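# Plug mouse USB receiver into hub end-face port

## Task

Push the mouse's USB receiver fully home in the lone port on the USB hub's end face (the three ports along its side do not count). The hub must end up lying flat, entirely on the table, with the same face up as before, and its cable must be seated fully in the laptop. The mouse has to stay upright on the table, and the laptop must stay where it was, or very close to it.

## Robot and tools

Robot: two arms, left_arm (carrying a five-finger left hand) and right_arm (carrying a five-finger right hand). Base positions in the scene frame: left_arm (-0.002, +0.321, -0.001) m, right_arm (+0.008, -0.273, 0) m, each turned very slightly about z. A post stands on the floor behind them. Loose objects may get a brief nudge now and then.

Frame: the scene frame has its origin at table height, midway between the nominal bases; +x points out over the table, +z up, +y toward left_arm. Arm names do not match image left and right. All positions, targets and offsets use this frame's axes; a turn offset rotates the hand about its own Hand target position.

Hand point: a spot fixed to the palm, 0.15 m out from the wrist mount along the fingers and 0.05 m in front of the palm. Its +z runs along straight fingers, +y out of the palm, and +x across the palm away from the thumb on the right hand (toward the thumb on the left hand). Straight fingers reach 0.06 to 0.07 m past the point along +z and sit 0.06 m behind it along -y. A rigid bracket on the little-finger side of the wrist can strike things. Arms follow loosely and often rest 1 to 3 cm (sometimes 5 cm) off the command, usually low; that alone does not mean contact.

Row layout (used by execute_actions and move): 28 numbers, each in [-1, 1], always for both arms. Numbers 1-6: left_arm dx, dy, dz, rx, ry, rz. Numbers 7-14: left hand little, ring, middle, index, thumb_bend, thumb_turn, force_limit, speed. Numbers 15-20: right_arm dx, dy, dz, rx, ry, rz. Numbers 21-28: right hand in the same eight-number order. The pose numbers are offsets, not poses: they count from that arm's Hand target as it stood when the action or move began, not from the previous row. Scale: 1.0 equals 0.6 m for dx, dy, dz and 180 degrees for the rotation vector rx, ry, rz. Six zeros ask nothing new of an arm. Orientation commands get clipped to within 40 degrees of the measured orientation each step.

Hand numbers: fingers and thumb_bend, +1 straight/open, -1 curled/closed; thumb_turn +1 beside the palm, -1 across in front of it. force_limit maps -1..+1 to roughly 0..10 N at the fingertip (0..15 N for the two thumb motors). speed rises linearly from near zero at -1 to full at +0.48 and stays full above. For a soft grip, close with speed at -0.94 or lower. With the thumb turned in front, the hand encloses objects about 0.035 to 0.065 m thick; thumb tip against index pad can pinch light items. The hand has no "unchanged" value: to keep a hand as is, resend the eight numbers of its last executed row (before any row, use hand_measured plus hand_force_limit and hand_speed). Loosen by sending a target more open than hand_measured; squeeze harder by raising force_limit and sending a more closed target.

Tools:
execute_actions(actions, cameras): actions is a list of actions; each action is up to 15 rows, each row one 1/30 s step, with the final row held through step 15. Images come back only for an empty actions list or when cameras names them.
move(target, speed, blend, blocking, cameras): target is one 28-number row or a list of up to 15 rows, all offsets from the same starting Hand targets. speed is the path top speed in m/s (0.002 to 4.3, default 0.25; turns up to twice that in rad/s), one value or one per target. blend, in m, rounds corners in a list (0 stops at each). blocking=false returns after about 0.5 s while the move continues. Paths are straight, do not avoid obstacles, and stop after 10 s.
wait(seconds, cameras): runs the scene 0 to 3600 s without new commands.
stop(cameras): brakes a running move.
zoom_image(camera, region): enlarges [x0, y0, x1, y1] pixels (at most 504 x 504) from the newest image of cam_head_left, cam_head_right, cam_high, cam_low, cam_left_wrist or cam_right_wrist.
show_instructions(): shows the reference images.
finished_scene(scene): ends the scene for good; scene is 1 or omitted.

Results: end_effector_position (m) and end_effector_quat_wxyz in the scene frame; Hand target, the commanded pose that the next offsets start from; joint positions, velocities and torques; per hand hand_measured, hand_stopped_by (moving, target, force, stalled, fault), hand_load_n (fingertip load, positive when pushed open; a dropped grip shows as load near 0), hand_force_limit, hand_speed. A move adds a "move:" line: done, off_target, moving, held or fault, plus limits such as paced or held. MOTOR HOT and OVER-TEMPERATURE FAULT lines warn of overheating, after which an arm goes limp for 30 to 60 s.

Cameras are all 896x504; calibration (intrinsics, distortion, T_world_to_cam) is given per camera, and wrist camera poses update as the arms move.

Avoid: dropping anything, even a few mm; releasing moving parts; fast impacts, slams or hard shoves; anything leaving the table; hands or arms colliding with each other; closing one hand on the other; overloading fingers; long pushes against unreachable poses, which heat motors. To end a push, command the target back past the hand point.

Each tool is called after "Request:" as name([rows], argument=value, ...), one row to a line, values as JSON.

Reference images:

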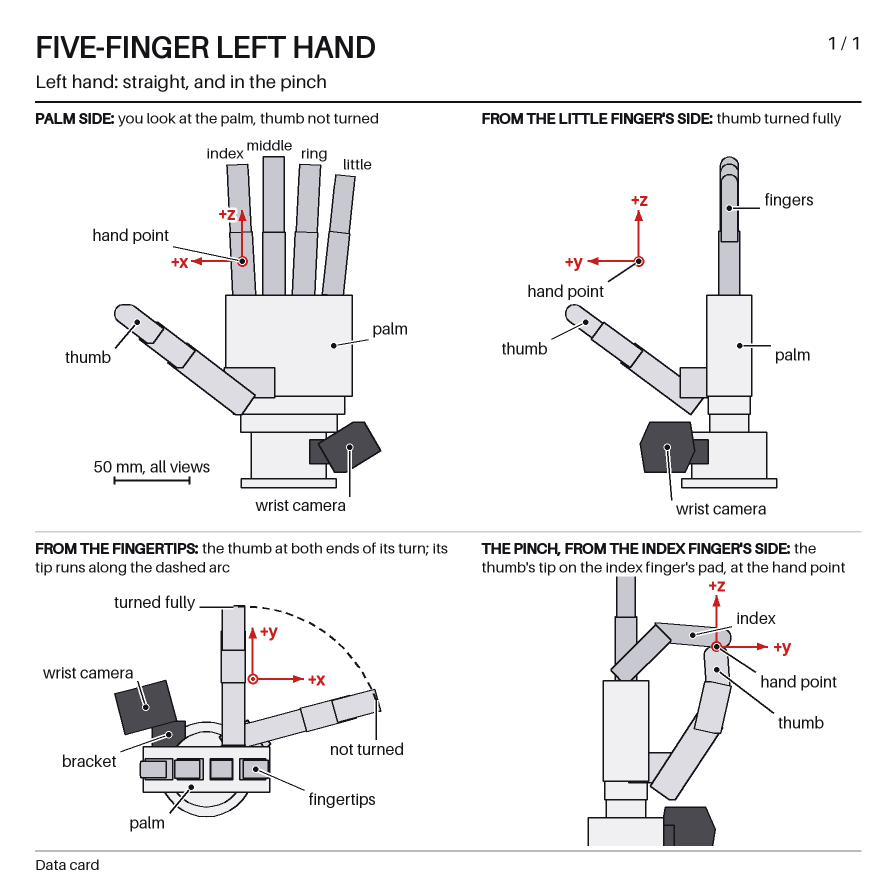

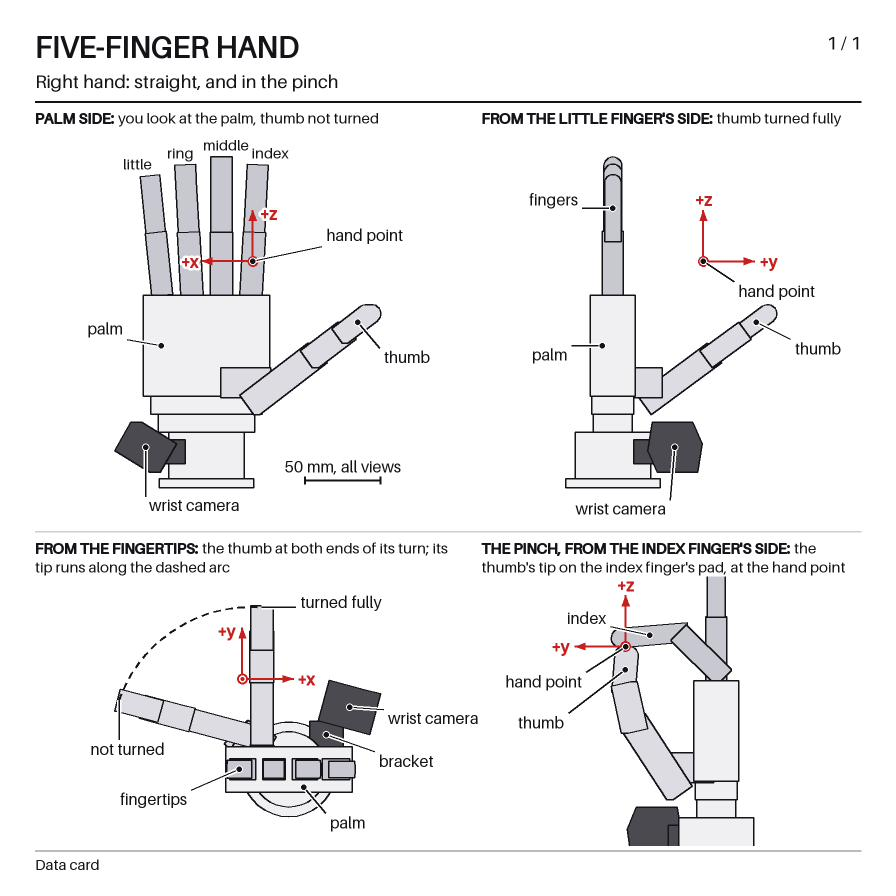

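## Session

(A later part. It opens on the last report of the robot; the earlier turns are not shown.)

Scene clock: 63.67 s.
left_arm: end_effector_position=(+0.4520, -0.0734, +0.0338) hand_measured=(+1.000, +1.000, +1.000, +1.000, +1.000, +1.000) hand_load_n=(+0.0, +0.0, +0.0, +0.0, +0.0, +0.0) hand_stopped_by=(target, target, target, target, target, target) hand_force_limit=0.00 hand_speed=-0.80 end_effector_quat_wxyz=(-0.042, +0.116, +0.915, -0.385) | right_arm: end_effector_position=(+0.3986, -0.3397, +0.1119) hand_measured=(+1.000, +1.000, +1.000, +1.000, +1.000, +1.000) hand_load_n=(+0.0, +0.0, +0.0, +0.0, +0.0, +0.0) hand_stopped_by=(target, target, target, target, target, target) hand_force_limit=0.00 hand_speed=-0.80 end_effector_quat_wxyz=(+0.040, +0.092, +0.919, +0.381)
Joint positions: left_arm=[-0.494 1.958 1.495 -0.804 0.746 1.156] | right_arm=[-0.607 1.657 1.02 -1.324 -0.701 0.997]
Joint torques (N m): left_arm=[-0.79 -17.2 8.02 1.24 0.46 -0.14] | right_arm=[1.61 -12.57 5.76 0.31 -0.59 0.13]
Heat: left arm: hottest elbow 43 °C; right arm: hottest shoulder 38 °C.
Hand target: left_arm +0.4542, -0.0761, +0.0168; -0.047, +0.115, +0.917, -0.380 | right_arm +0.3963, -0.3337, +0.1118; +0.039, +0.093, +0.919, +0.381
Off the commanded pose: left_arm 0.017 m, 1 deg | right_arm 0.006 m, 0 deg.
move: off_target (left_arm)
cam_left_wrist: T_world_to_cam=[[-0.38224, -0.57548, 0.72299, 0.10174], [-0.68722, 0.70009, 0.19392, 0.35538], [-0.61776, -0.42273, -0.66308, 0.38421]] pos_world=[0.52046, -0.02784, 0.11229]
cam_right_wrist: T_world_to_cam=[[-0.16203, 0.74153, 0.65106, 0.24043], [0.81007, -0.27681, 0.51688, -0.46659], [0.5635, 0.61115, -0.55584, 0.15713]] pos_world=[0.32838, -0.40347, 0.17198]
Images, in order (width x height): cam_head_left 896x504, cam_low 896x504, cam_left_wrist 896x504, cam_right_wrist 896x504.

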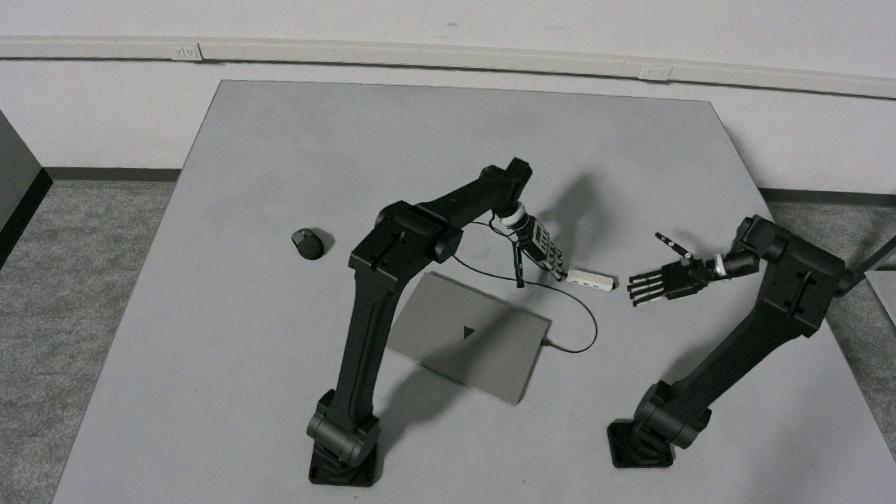

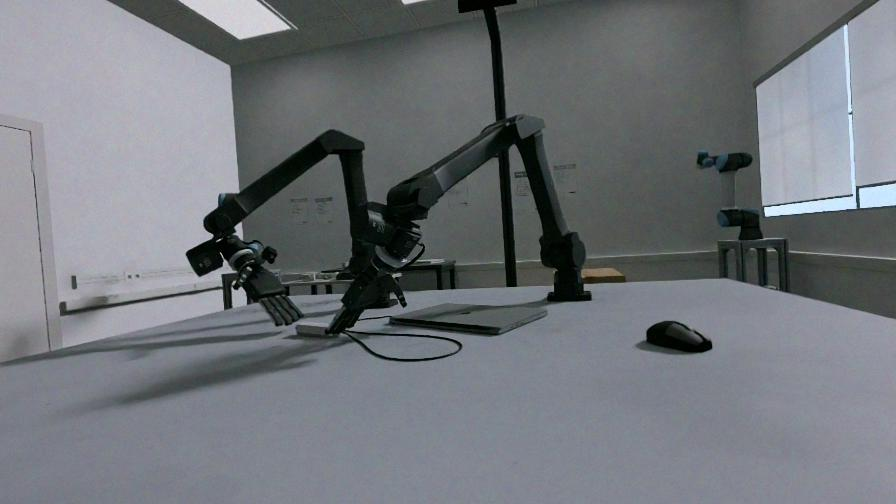

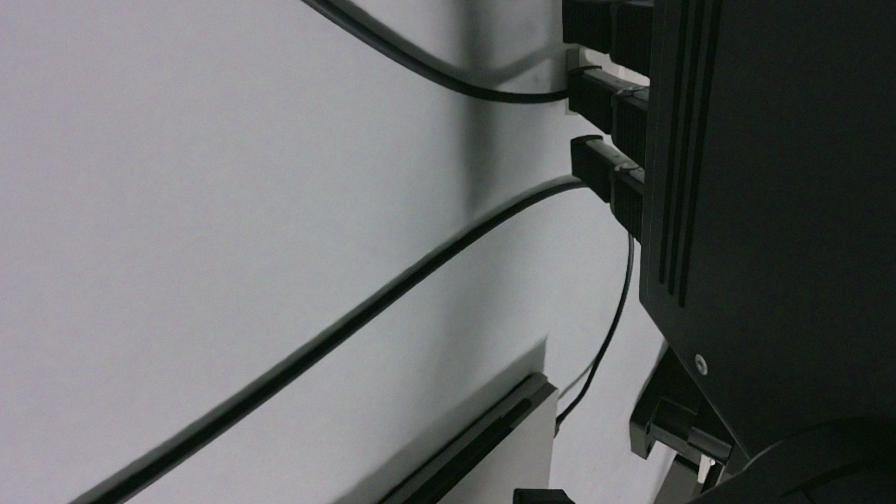

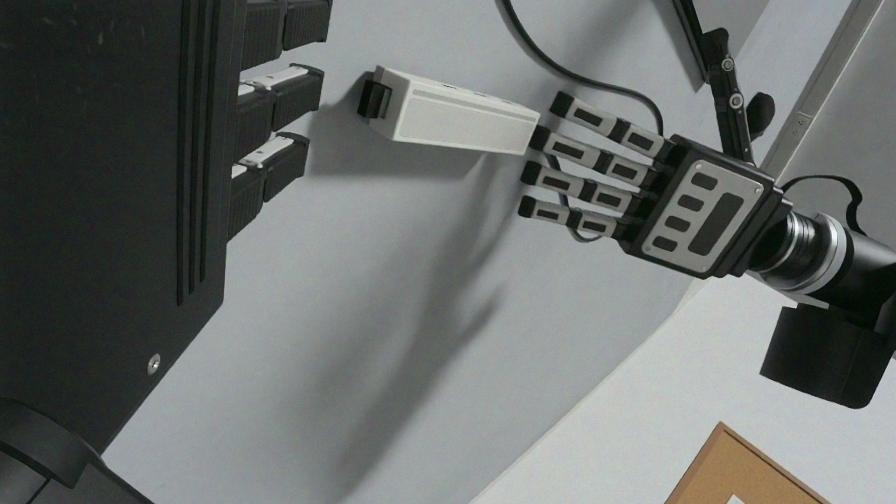

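Request:
move([
  [0.0,0.0,0.05,0,0,0,1,1,1,1,1,1,0,-0.8,0,0,0,0,0,0,1,1,1,1,1,1,0,-0.8],
  [0.025,0.008,0.05,0,0,0,1,1,1,1,1,1,0,-0.8,0,0,0,0,0,0,1,1,1,1,1,1,0,-0.8],
], cameras=["cam_head_left","cam_low","cam_right_wrist","cam_left_wrist"], speed=0.06)

Request:
zoom_image(camera="cam_head_left", region=[510, 230, 630, 310])

Request:
zoom_image(camera="cam_right_wrist", region=[460, 60, 620, 220])

Request:
zoom_image(camera="cam_left_wrist", region=[460, 0, 660, 160])

Scene clock: 66.83 s.
left_arm: end_effector_position=(+0.4497, -0.0690, +0.0421) hand_measured=(+1.000, +1.000, +1.000, +1.000, +1.000, +1.000) hand_load_n=(+0.0, +0.5, +0.0, +0.0, +0.0, -0.5) hand_stopped_by=(target, target, target, target, target, target) hand_force_limit=0.00 hand_speed=-0.80 end_effector_quat_wxyz=(-0.058, +0.113, +0.918, -0.376) | right_arm: end_effector_position=(+0.3986, -0.3397, +0.1119) hand_measured=(+1.000, +1.000, +1.000, +1.000, +1.000, +1.000) hand_load_n=(+0.0, +0.0, +0.0, +0.0, +0.0, +0.0) hand_stopped_by=(target, target, target, target, target, target) hand_force_limit=0.00 hand_speed=-0.80 end_effector_quat_wxyz=(+0.040, +0.092, +0.919, +0.381)
Joint positions: left_arm=[-0.491 1.963 1.531 -0.883 0.747 1.172] | right_arm=[-0.607 1.657 1.02 -1.324 -0.701 0.997]
Joint torques (N m): left_arm=[0.32 -17.96 10.73 0.28 0.68 -0.1] | right_arm=[1.2 -13.27 5.96 0.35 -0.51 0.15]
Heat: left arm: hottest elbow 43 °C; right arm: hottest shoulder 38 °C.
Hand target: left_arm +0.4691, -0.0712, +0.0466; -0.048, +0.114, +0.917, -0.380 | right_arm +0.3963, -0.3337, +0.1118; +0.039, +0.093, +0.919, +0.381
Off the commanded pose: left_arm 0.020 m, 1 deg | right_arm 0.006 m, 0 deg.
move: off_target (left_arm)
cam_left_wrist: T_world_to_cam=[[-0.3649, -0.58834, 0.7216, 0.08875], [-0.67496, 0.70101, 0.23024, 0.34214], [-0.64131, -0.40303, -0.65291, 0.40164]] pos_world=[0.52089, -0.02575, 0.11942]
cam_right_wrist: T_world_to_cam=[[-0.16203, 0.74153, 0.65106, 0.24043], [0.81007, -0.27681, 0.51688, -0.46659], [0.5635, 0.61115, -0.55584, 0.15713]] pos_world=[0.32838, -0.40347, 0.17198]
Images, in order (width x height): cam_head_left 896x504, cam_low 896x504, cam_left_wrist 896x504, cam_right_wrist 896x504.

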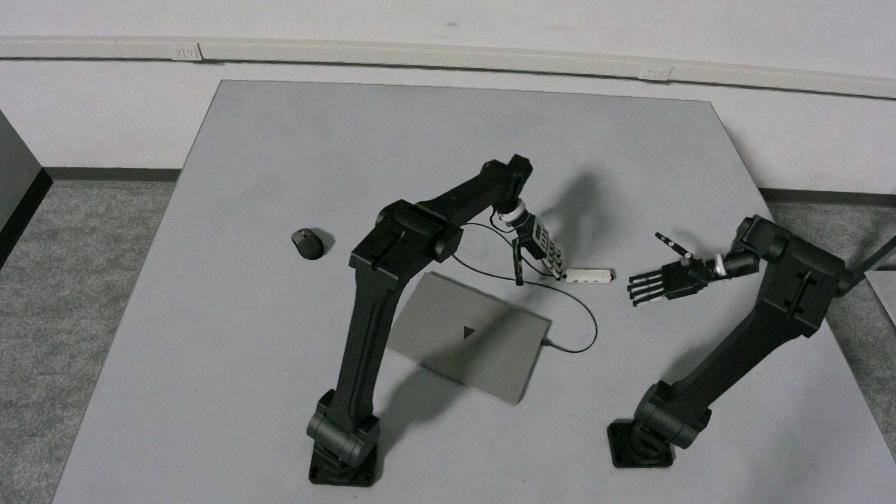

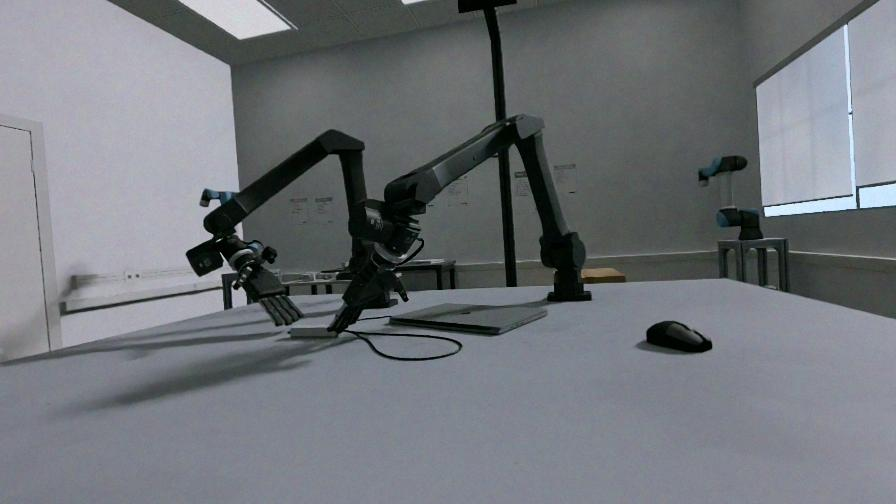

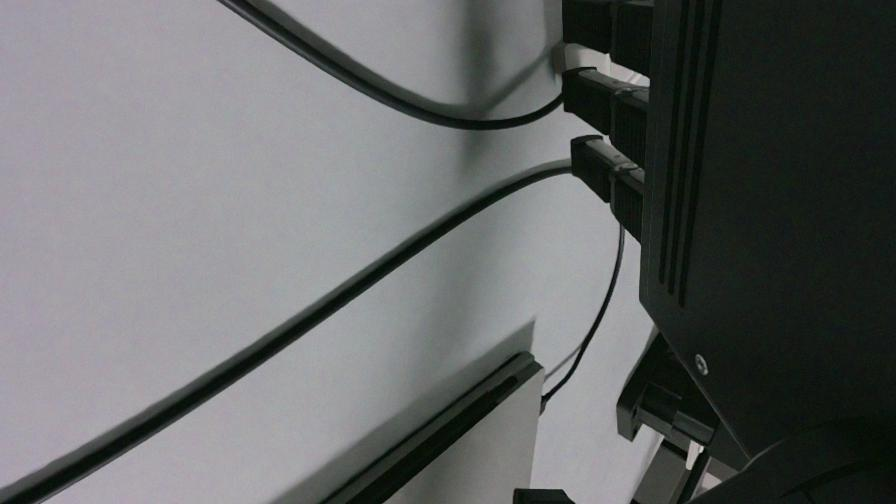

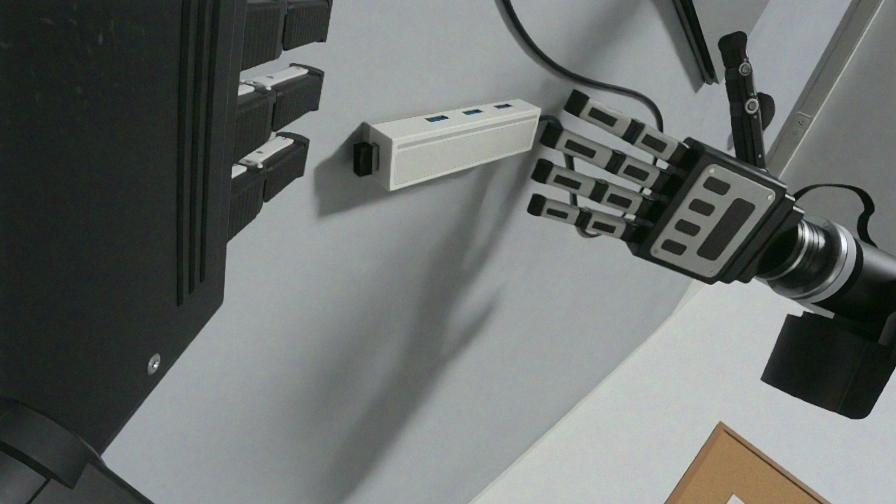

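Scaled by 4.200 from the camera's image (finer frame: 1280x720).

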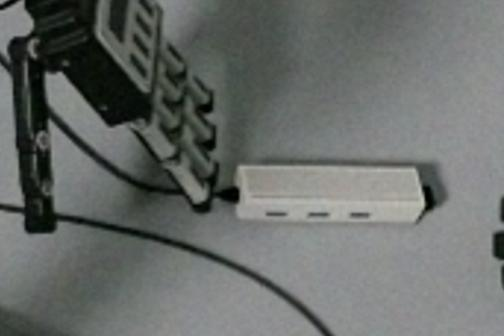

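Scaled by 3.150 from the camera's image (finer frame: 1280x720).

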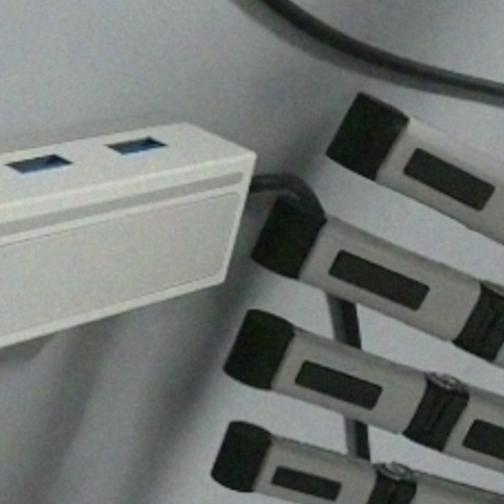

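Scaled by 2.520 from the camera's image (finer frame: 1280x720).

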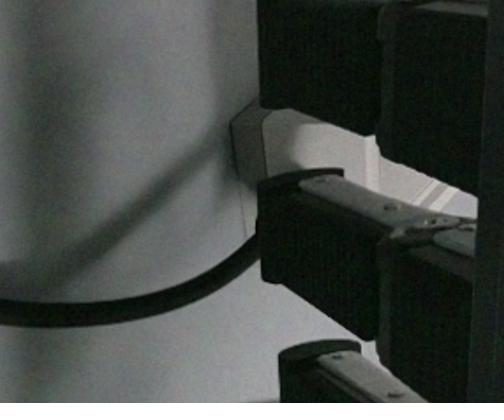

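Request:
move([
  [-0.02,0.03,0.06,0,0,0,1,1,1,1,1,1,0,-0.8,0,0,0,0,0,0,1,1,1,1,1,1,0,-0.8],
  [-0.048,0.043,0.06,0,0,0.1,1,1,1,1,1,1,0,-0.8,0,0,0,0,0,0,1,1,1,1,1,1,0,-0.8],
], cameras=["all"], speed=0.08)

Request:
zoom_image(camera="cam_head_left", region=[490, 210, 650, 310])

Request:
zoom_image(camera="cam_right_wrist", region=[330, 60, 650, 260])

Request:
zoom_image(camera="cam_high", region=[340, 100, 500, 220])

Scene clock: 74.50 s.
left_arm: end_effector_position=(+0.4400, -0.0472, +0.0805) hand_measured=(+1.000, +1.000, +1.000, +1.000, +1.000, +1.000) hand_load_n=(+0.0, +0.0, +0.0, +0.0, -0.5, -0.5) hand_stopped_by=(target, target, target, target, target, target) hand_force_limit=0.00 hand_speed=-0.80 end_effector_quat_wxyz=(+0.007, -0.027, +0.924, -0.381) | right_arm: end_effector_position=(+0.3986, -0.3397, +0.1119) hand_measured=(+1.000, +1.000, +1.000, +1.000, +1.000, +1.000) hand_load_n=(+0.0, +0.0, +0.0, +0.0, -0.5, +0.0) hand_stopped_by=(target, target, target, target, target, target) hand_force_limit=0.00 hand_speed=-0.80 end_effector_quat_wxyz=(+0.040, +0.092, +0.919, +0.381)
Joint positions: left_arm=[-0.474 1.765 1.327 -0.639 0.632 0.822] | right_arm=[-0.607 1.657 1.02 -1.324 -0.701 0.997]
Joint torques (N m): left_arm=[-0.15 -18.14 6.99 1.59 0.41 -0.2] | right_arm=[1.55 -12.4 5.93 0.24 -0.52 0.13]
Heat: left arm: hottest elbow 44 °C; right arm: hottest shoulder 38 °C.
Hand target: left_arm +0.4403, -0.0454, +0.0827; +0.012, -0.031, +0.923, -0.383 | right_arm +0.3963, -0.3337, +0.1118; +0.039, +0.093, +0.919, +0.381
Off the commanded pose: left_arm 0.003 m, 1 deg | right_arm 0.006 m, 0 deg.
move: done
cam_left_wrist: T_world_to_cam=[[-0.17913, -0.67217, 0.7184, -0.01507], [-0.85986, 0.4618, 0.21768, 0.38259], [-0.47808, -0.57873, -0.6607, 0.34973]] pos_world=[0.49347, 0.01559, 0.15861]
cam_right_wrist: T_world_to_cam=[[-0.16203, 0.74153, 0.65106, 0.24043], [0.81007, -0.27681, 0.51688, -0.46659], [0.5635, 0.61115, -0.55584, 0.15713]] pos_world=[0.32838, -0.40347, 0.17198]

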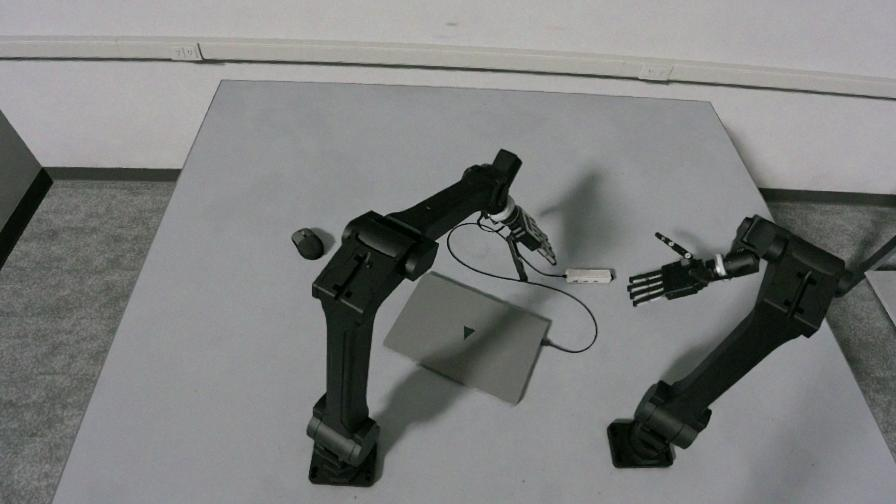

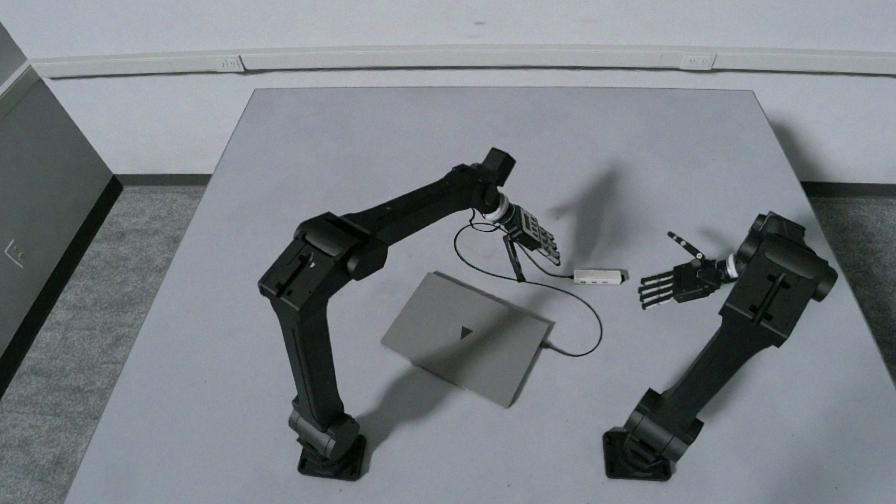

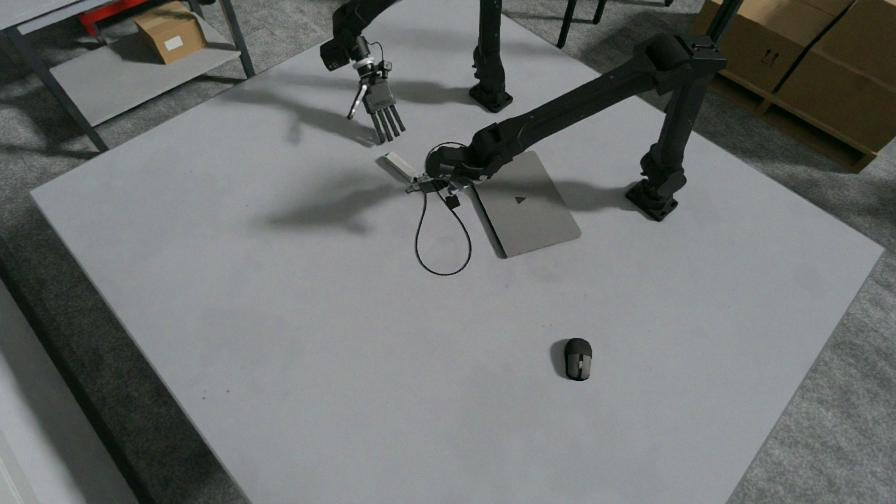

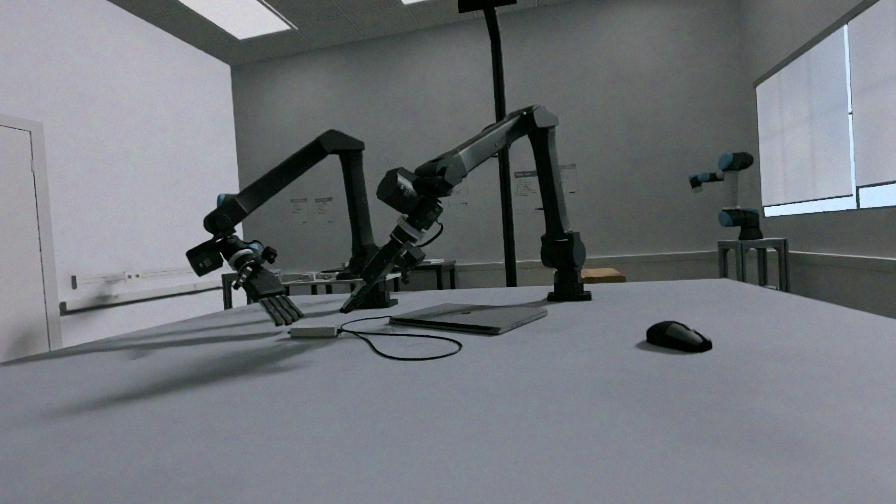

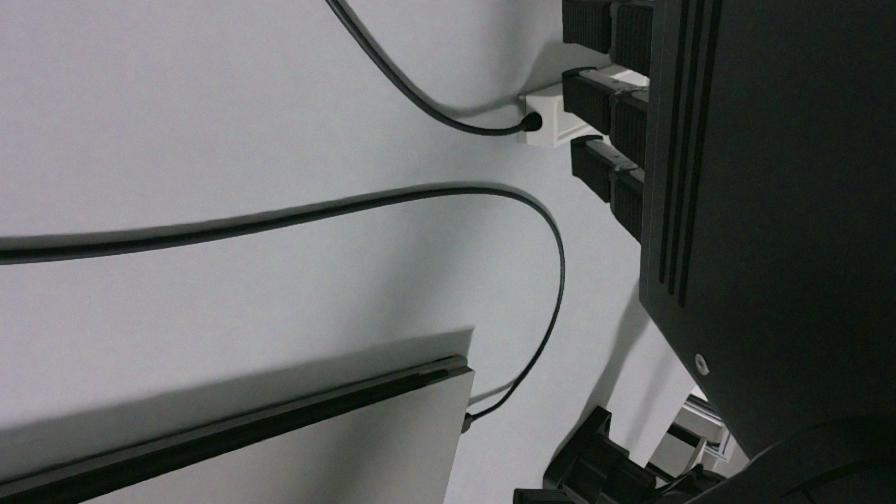

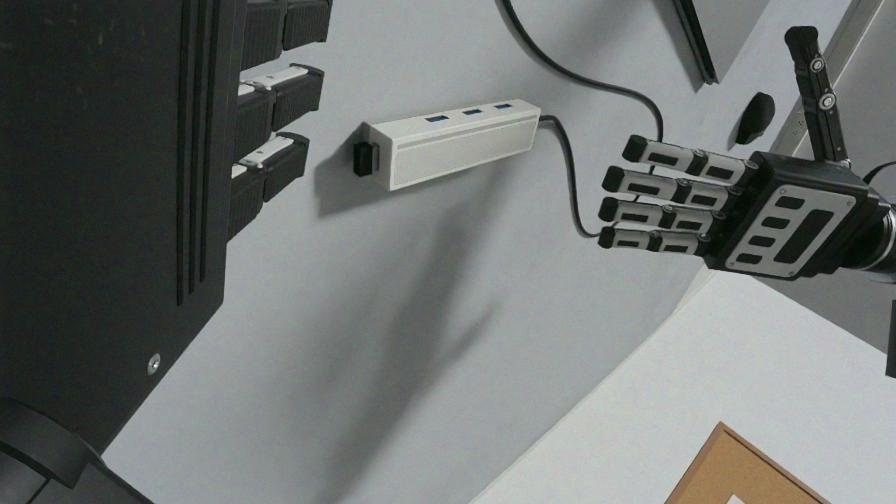

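Scaled by 3.150 from the camera's image (finer frame: 1280x720).

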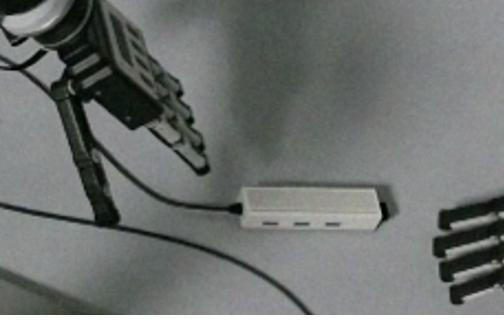

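Scaled by 1.575 from the camera's image (finer frame: 1280x720).

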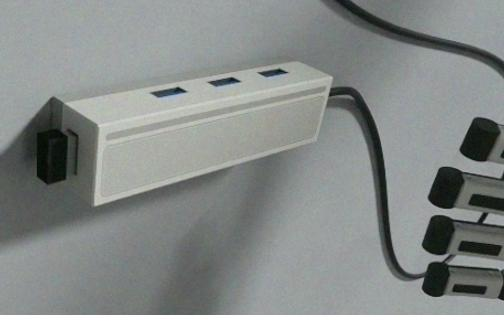

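Scaled by 3.150 from the camera's image (finer frame: 1280x720).

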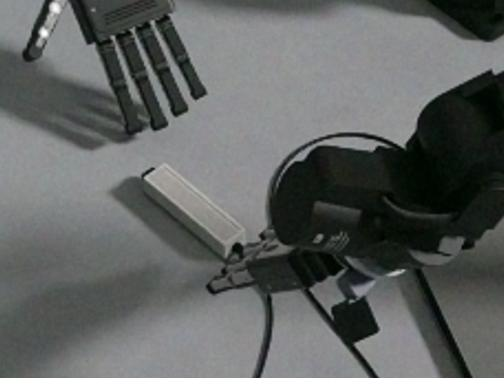

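Request:
move(target=[-0.02,-0.002,-0.062,0,0,0,1,1,1,1,1,1,0,-0.8,0,0,0,0,0,0,1,1,1,1,1,1,0,-0.8], cameras=["cam_head_left","cam_low","cam_right_wrist","cam_left_wrist"], speed=0.08)

Request:
zoom_image(camera="cam_head_left", region=[490, 210, 650, 310])

Request:
zoom_image(camera="cam_right_wrist", region=[460, 60, 660, 260])

Request:
zoom_image(camera="cam_left_wrist", region=[460, 0, 660, 200])

Request:
zoom_image(camera="cam_low", region=[270, 270, 390, 350])

Scene clock: 79.10 s.
left_arm: end_effector_position=(+0.4340, -0.0433, +0.0551) hand_measured=(+1.000, +1.000, +1.000, +1.000, +1.000, +1.000) hand_load_n=(+0.0, +0.0, +0.0, +0.0, +0.0, -0.5) hand_stopped_by=(target, target, target, target, target, target) hand_force_limit=0.00 hand_speed=-0.80 end_effector_quat_wxyz=(+0.018, -0.029, +0.922, -0.386) | right_arm: end_effector_position=(+0.3986, -0.3397, +0.1119) hand_measured=(+1.000, +1.000, +1.000, +1.000, +1.000, +1.000) hand_load_n=(+0.0, +0.5, +0.0, +0.0, -0.5, +0.0) hand_stopped_by=(target, target, target, target, target, target) hand_force_limit=0.00 hand_speed=-0.80 end_effector_quat_wxyz=(+0.040, +0.092, +0.919, +0.381)
Joint positions: left_arm=[-0.474 1.764 1.246 -0.529 0.626 0.808] | right_arm=[-0.607 1.657 1.02 -1.324 -0.701 0.997]
Joint torques (N m): left_arm=[-1.08 -15.79 6.79 1.74 0.4 -0.2] | right_arm=[1.14 -13.22 5.81 0.2 -0.58 0.2]
Heat: left arm: hottest elbow 43 °C; right arm: hottest shoulder 38 °C.
Hand target: left_arm +0.4283, -0.0466, +0.0456; +0.013, -0.030, +0.923, -0.383 | right_arm +0.3963, -0.3337, +0.1118; +0.039, +0.093, +0.919, +0.381
Off the commanded pose: left_arm 0.012 m, 1 deg | right_arm 0.006 m, 0 deg.
move: off_target (left_arm)
cam_left_wrist: T_world_to_cam=[[-0.18401, -0.66666, 0.72229, 0.00684], [-0.86975, 0.45276, 0.19631, 0.38619], [-0.4579, -0.59209, -0.66314, 0.32322]] pos_world=[0.48515, 0.02109, 0.13359]
cam_right_wrist: T_world_to_cam=[[-0.16203, 0.74153, 0.65106, 0.24043], [0.81007, -0.27681, 0.51688, -0.46659], [0.5635, 0.61115, -0.55584, 0.15713]] pos_world=[0.32838, -0.40347, 0.17198]
Images, in order (width x height): cam_head_left 896x504, cam_low 896x504, cam_left_wrist 896x504, cam_right_wrist 896x504.

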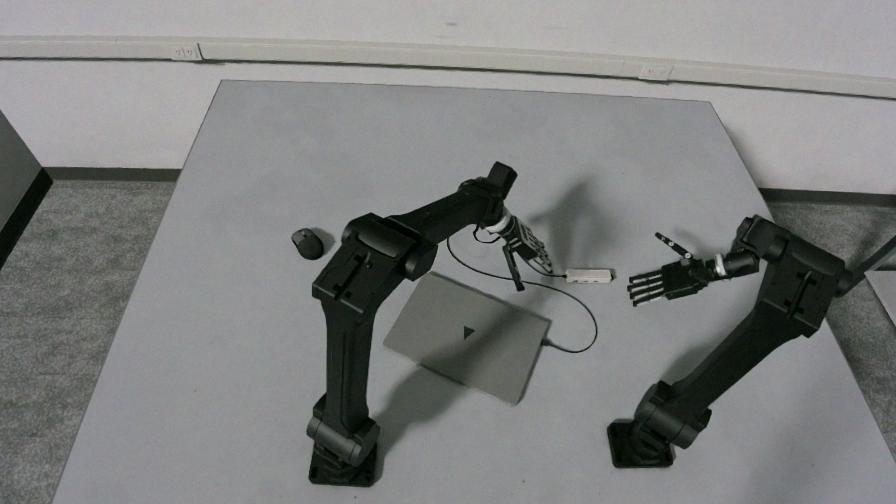

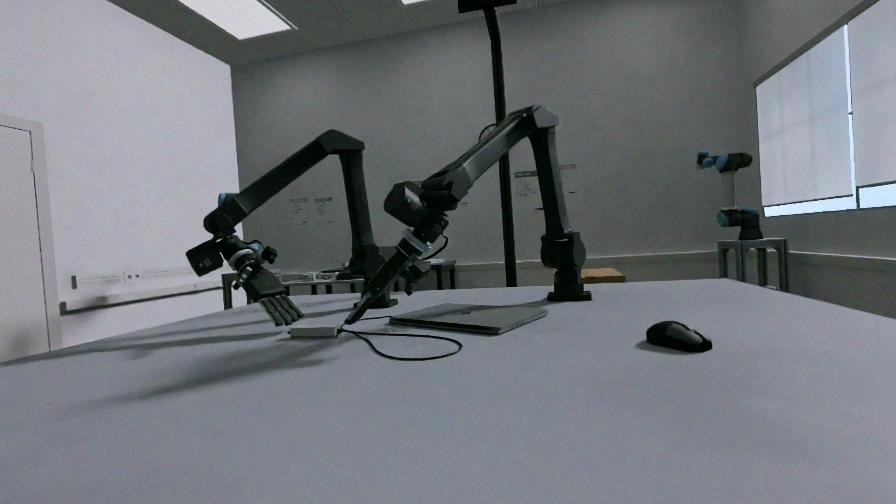

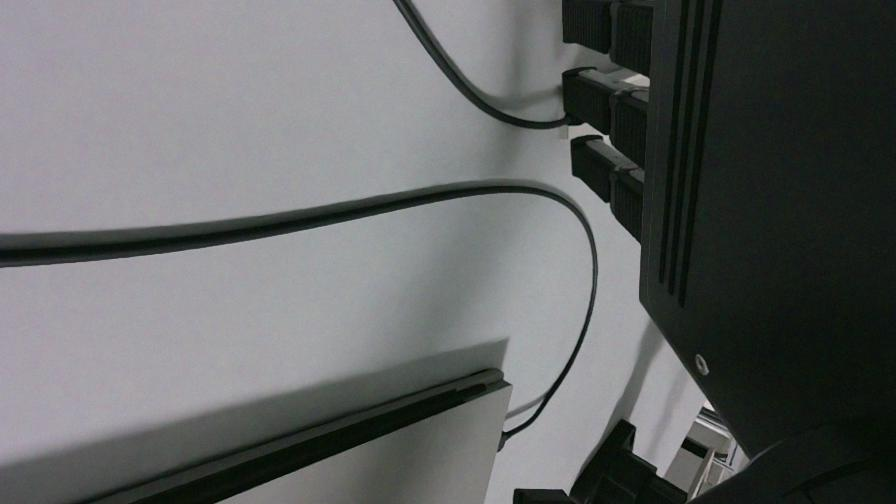

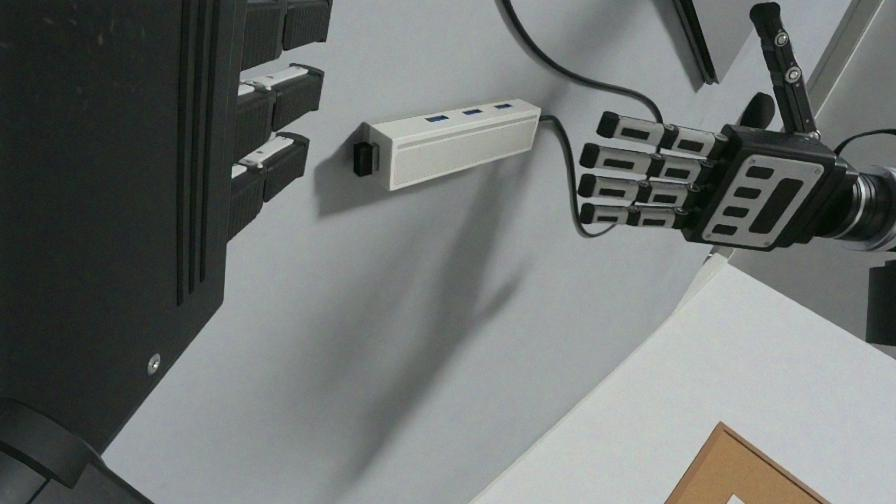

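Scaled by 3.150 from the camera's image (finer frame: 1280x720).

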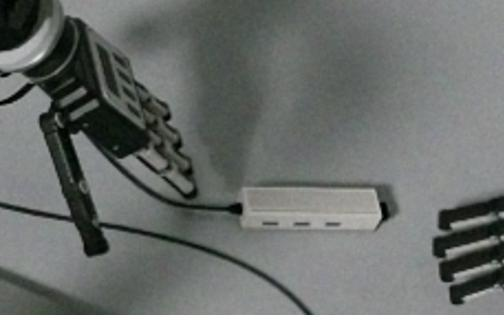

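Scaled by 2.520 from the camera's image (finer frame: 1280x720).

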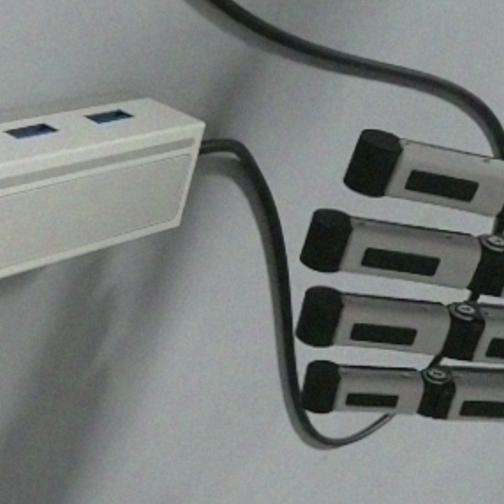

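Scaled by 2.520 from the camera's image (finer frame: 1280x720).

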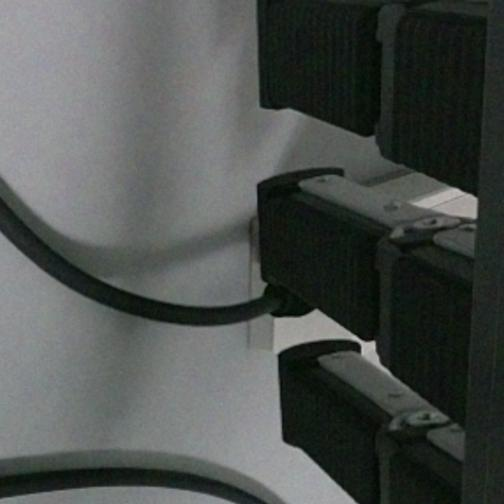

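Scaled by 4.200 from the camera's image (finer frame: 1280x720).

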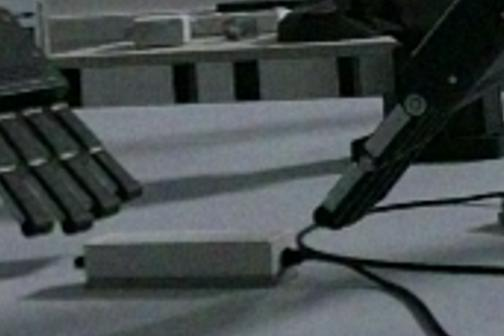

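Request:
move(target=[-0.016,-0.002,-0.033,0,0,0,1,1,1,1,1,1,0,-0.8,0,0,0,0,0,0,1,1,1,1,1,1,0,-0.8], cameras=["cam_head_left","cam_low","cam_right_wrist","cam_left_wrist"], speed=0.08)

Request:
zoom_image(camera="cam_head_left", region=[490, 210, 650, 310])

Request:
zoom_image(camera="cam_right_wrist", region=[460, 60, 660, 260])

Request:
zoom_image(camera="cam_left_wrist", region=[460, 0, 660, 200])

Request:
zoom_image(camera="cam_low", region=[270, 270, 390, 350])

Scene clock: 81.30 s.
left_arm: end_effector_position=(+0.4255, -0.0440, +0.0386) hand_measured=(+1.000, +1.000, +1.000, +1.000, +1.000, +1.000) hand_load_n=(+0.0, +0.0, -0.5, +0.0, -0.5, -0.5) hand_stopped_by=(target, target, target, target, target, target) hand_force_limit=0.00 hand_speed=-0.80 end_effector_quat_wxyz=(+0.021, -0.029, +0.921, -0.387) | right_arm: end_effector_position=(+0.3986, -0.3397, +0.1119) hand_measured=(+1.000, +1.000, +1.000, +1.000, +1.000, +1.000) hand_load_n=(+0.0, +0.5, +0.0, +0.0, +0.0, +0.0) hand_stopped_by=(target, target, target, target, target, target) hand_force_limit=0.00 hand_speed=-0.80 end_effector_quat_wxyz=(+0.040, +0.092, +0.919, +0.381)
Joint positions: left_arm=[-0.483 1.767 1.198 -0.465 0.62 0.796] | right_arm=[-0.607 1.657 1.02 -1.324 -0.701 0.997]
Joint torques (N m): left_arm=[-1.2 -14.92 6.64 1.8 0.39 -0.2] | right_arm=[0.62 -13.74 6 0.4 -0.58 0.14]
Heat: left arm: hottest elbow 43 °C; right arm: hottest shoulder 38 °C.
Hand target: left_arm +0.4186, -0.0479, +0.0257; +0.012, -0.030, +0.923, -0.383 | right_arm +0.3963, -0.3337, +0.1118; +0.039, +0.093, +0.919, +0.381
Off the commanded pose: left_arm 0.015 m, 1 deg | right_arm 0.006 m, 0 deg.
move: off_target (left_arm)
cam_left_wrist: T_world_to_cam=[[-0.18637, -0.66481, 0.72339, 0.01765], [-0.87156, 0.45173, 0.19061, 0.38335], [-0.45349, -0.59496, -0.6636, 0.30594]] pos_world=[0.47614, 0.02059, 0.11719]
cam_right_wrist: T_world_to_cam=[[-0.16203, 0.74153, 0.65106, 0.24043], [0.81007, -0.27681, 0.51688, -0.46659], [0.5635, 0.61115, -0.55584, 0.15713]] pos_world=[0.32838, -0.40347, 0.17198]
Images, in order (width x height): cam_head_left 896x504, cam_low 896x504, cam_left_wrist 896x504, cam_right_wrist 896x504.

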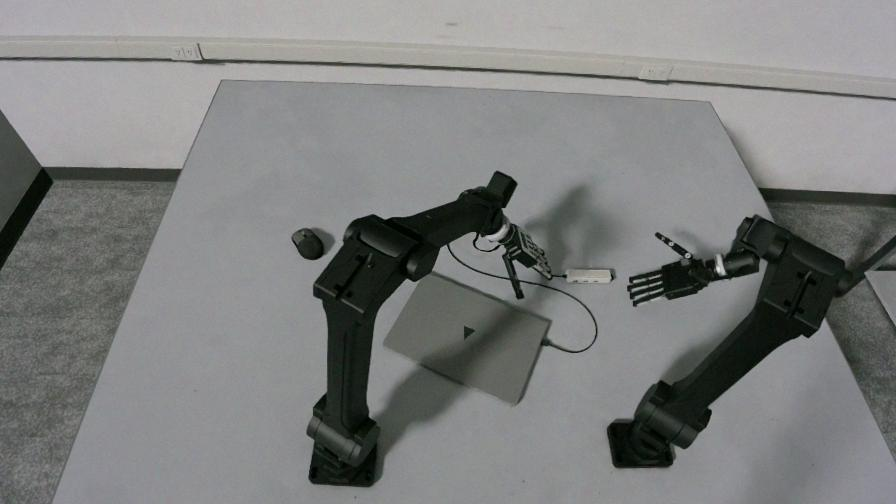

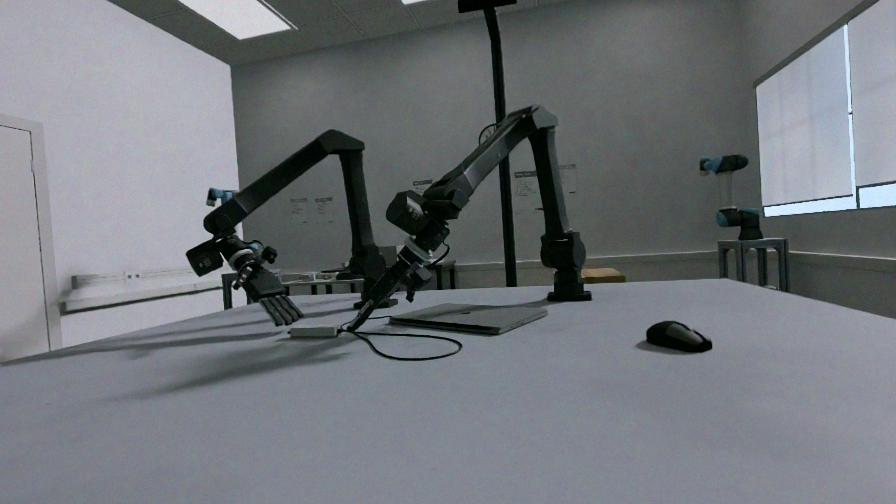

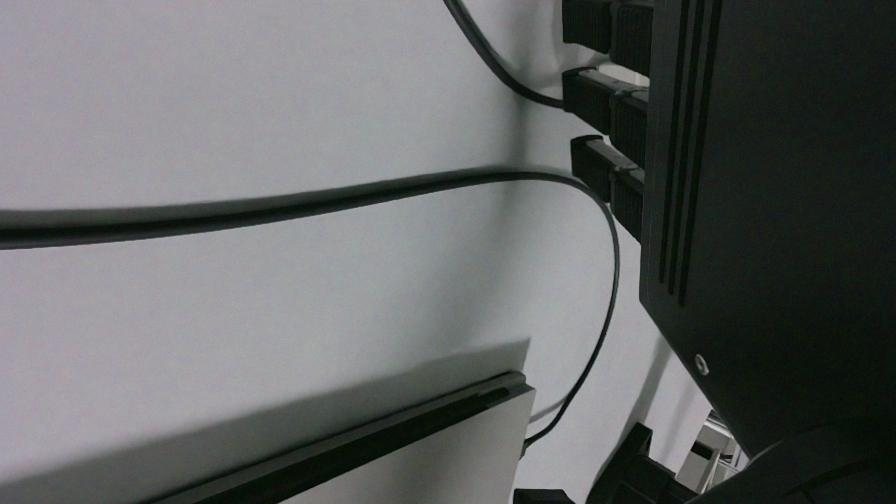

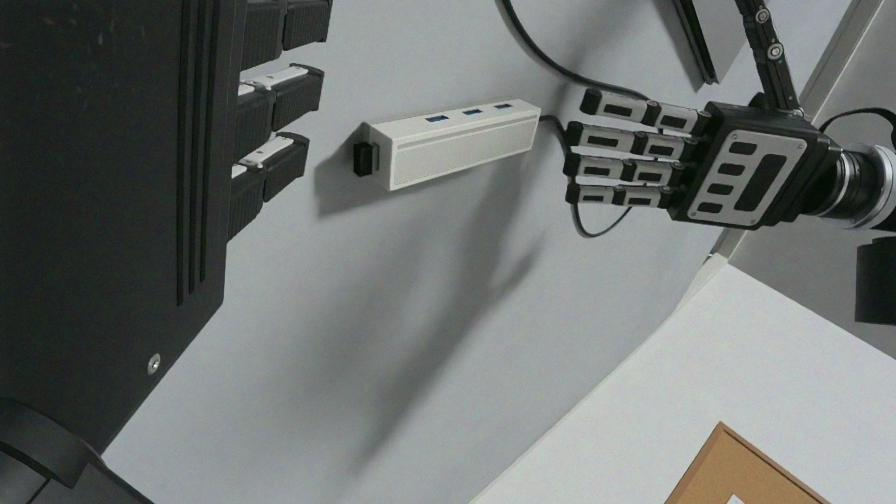

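Scaled by 3.150 from the camera's image (finer frame: 1280x720).

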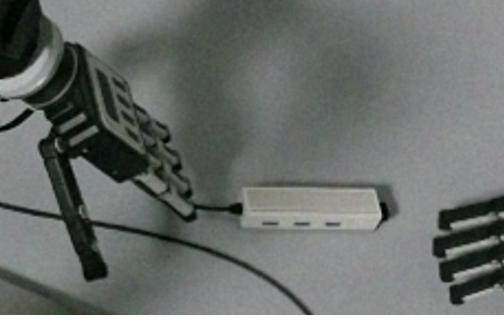

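Scaled by 2.520 from the camera's image (finer frame: 1280x720).

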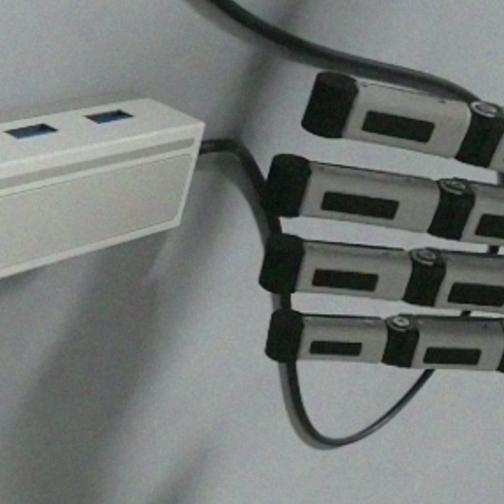

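Scaled by 2.520 from the camera's image (finer frame: 1280x720).

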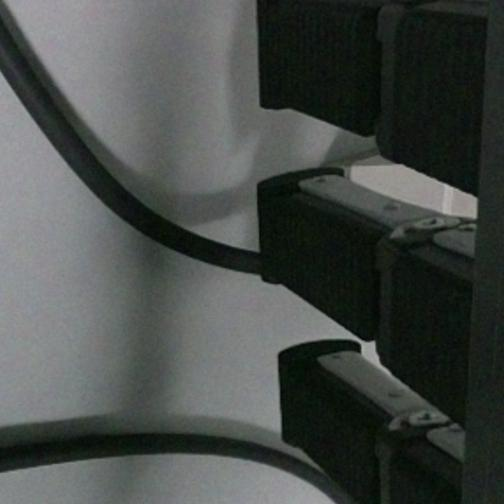

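Scaled by 4.200 from the camera's image (finer frame: 1280x720).

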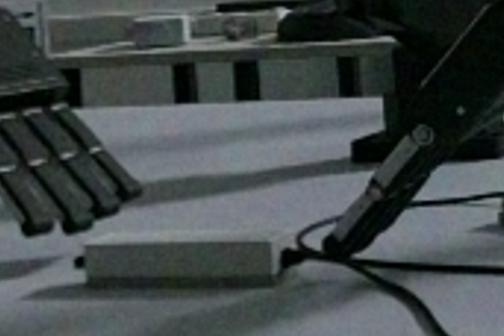

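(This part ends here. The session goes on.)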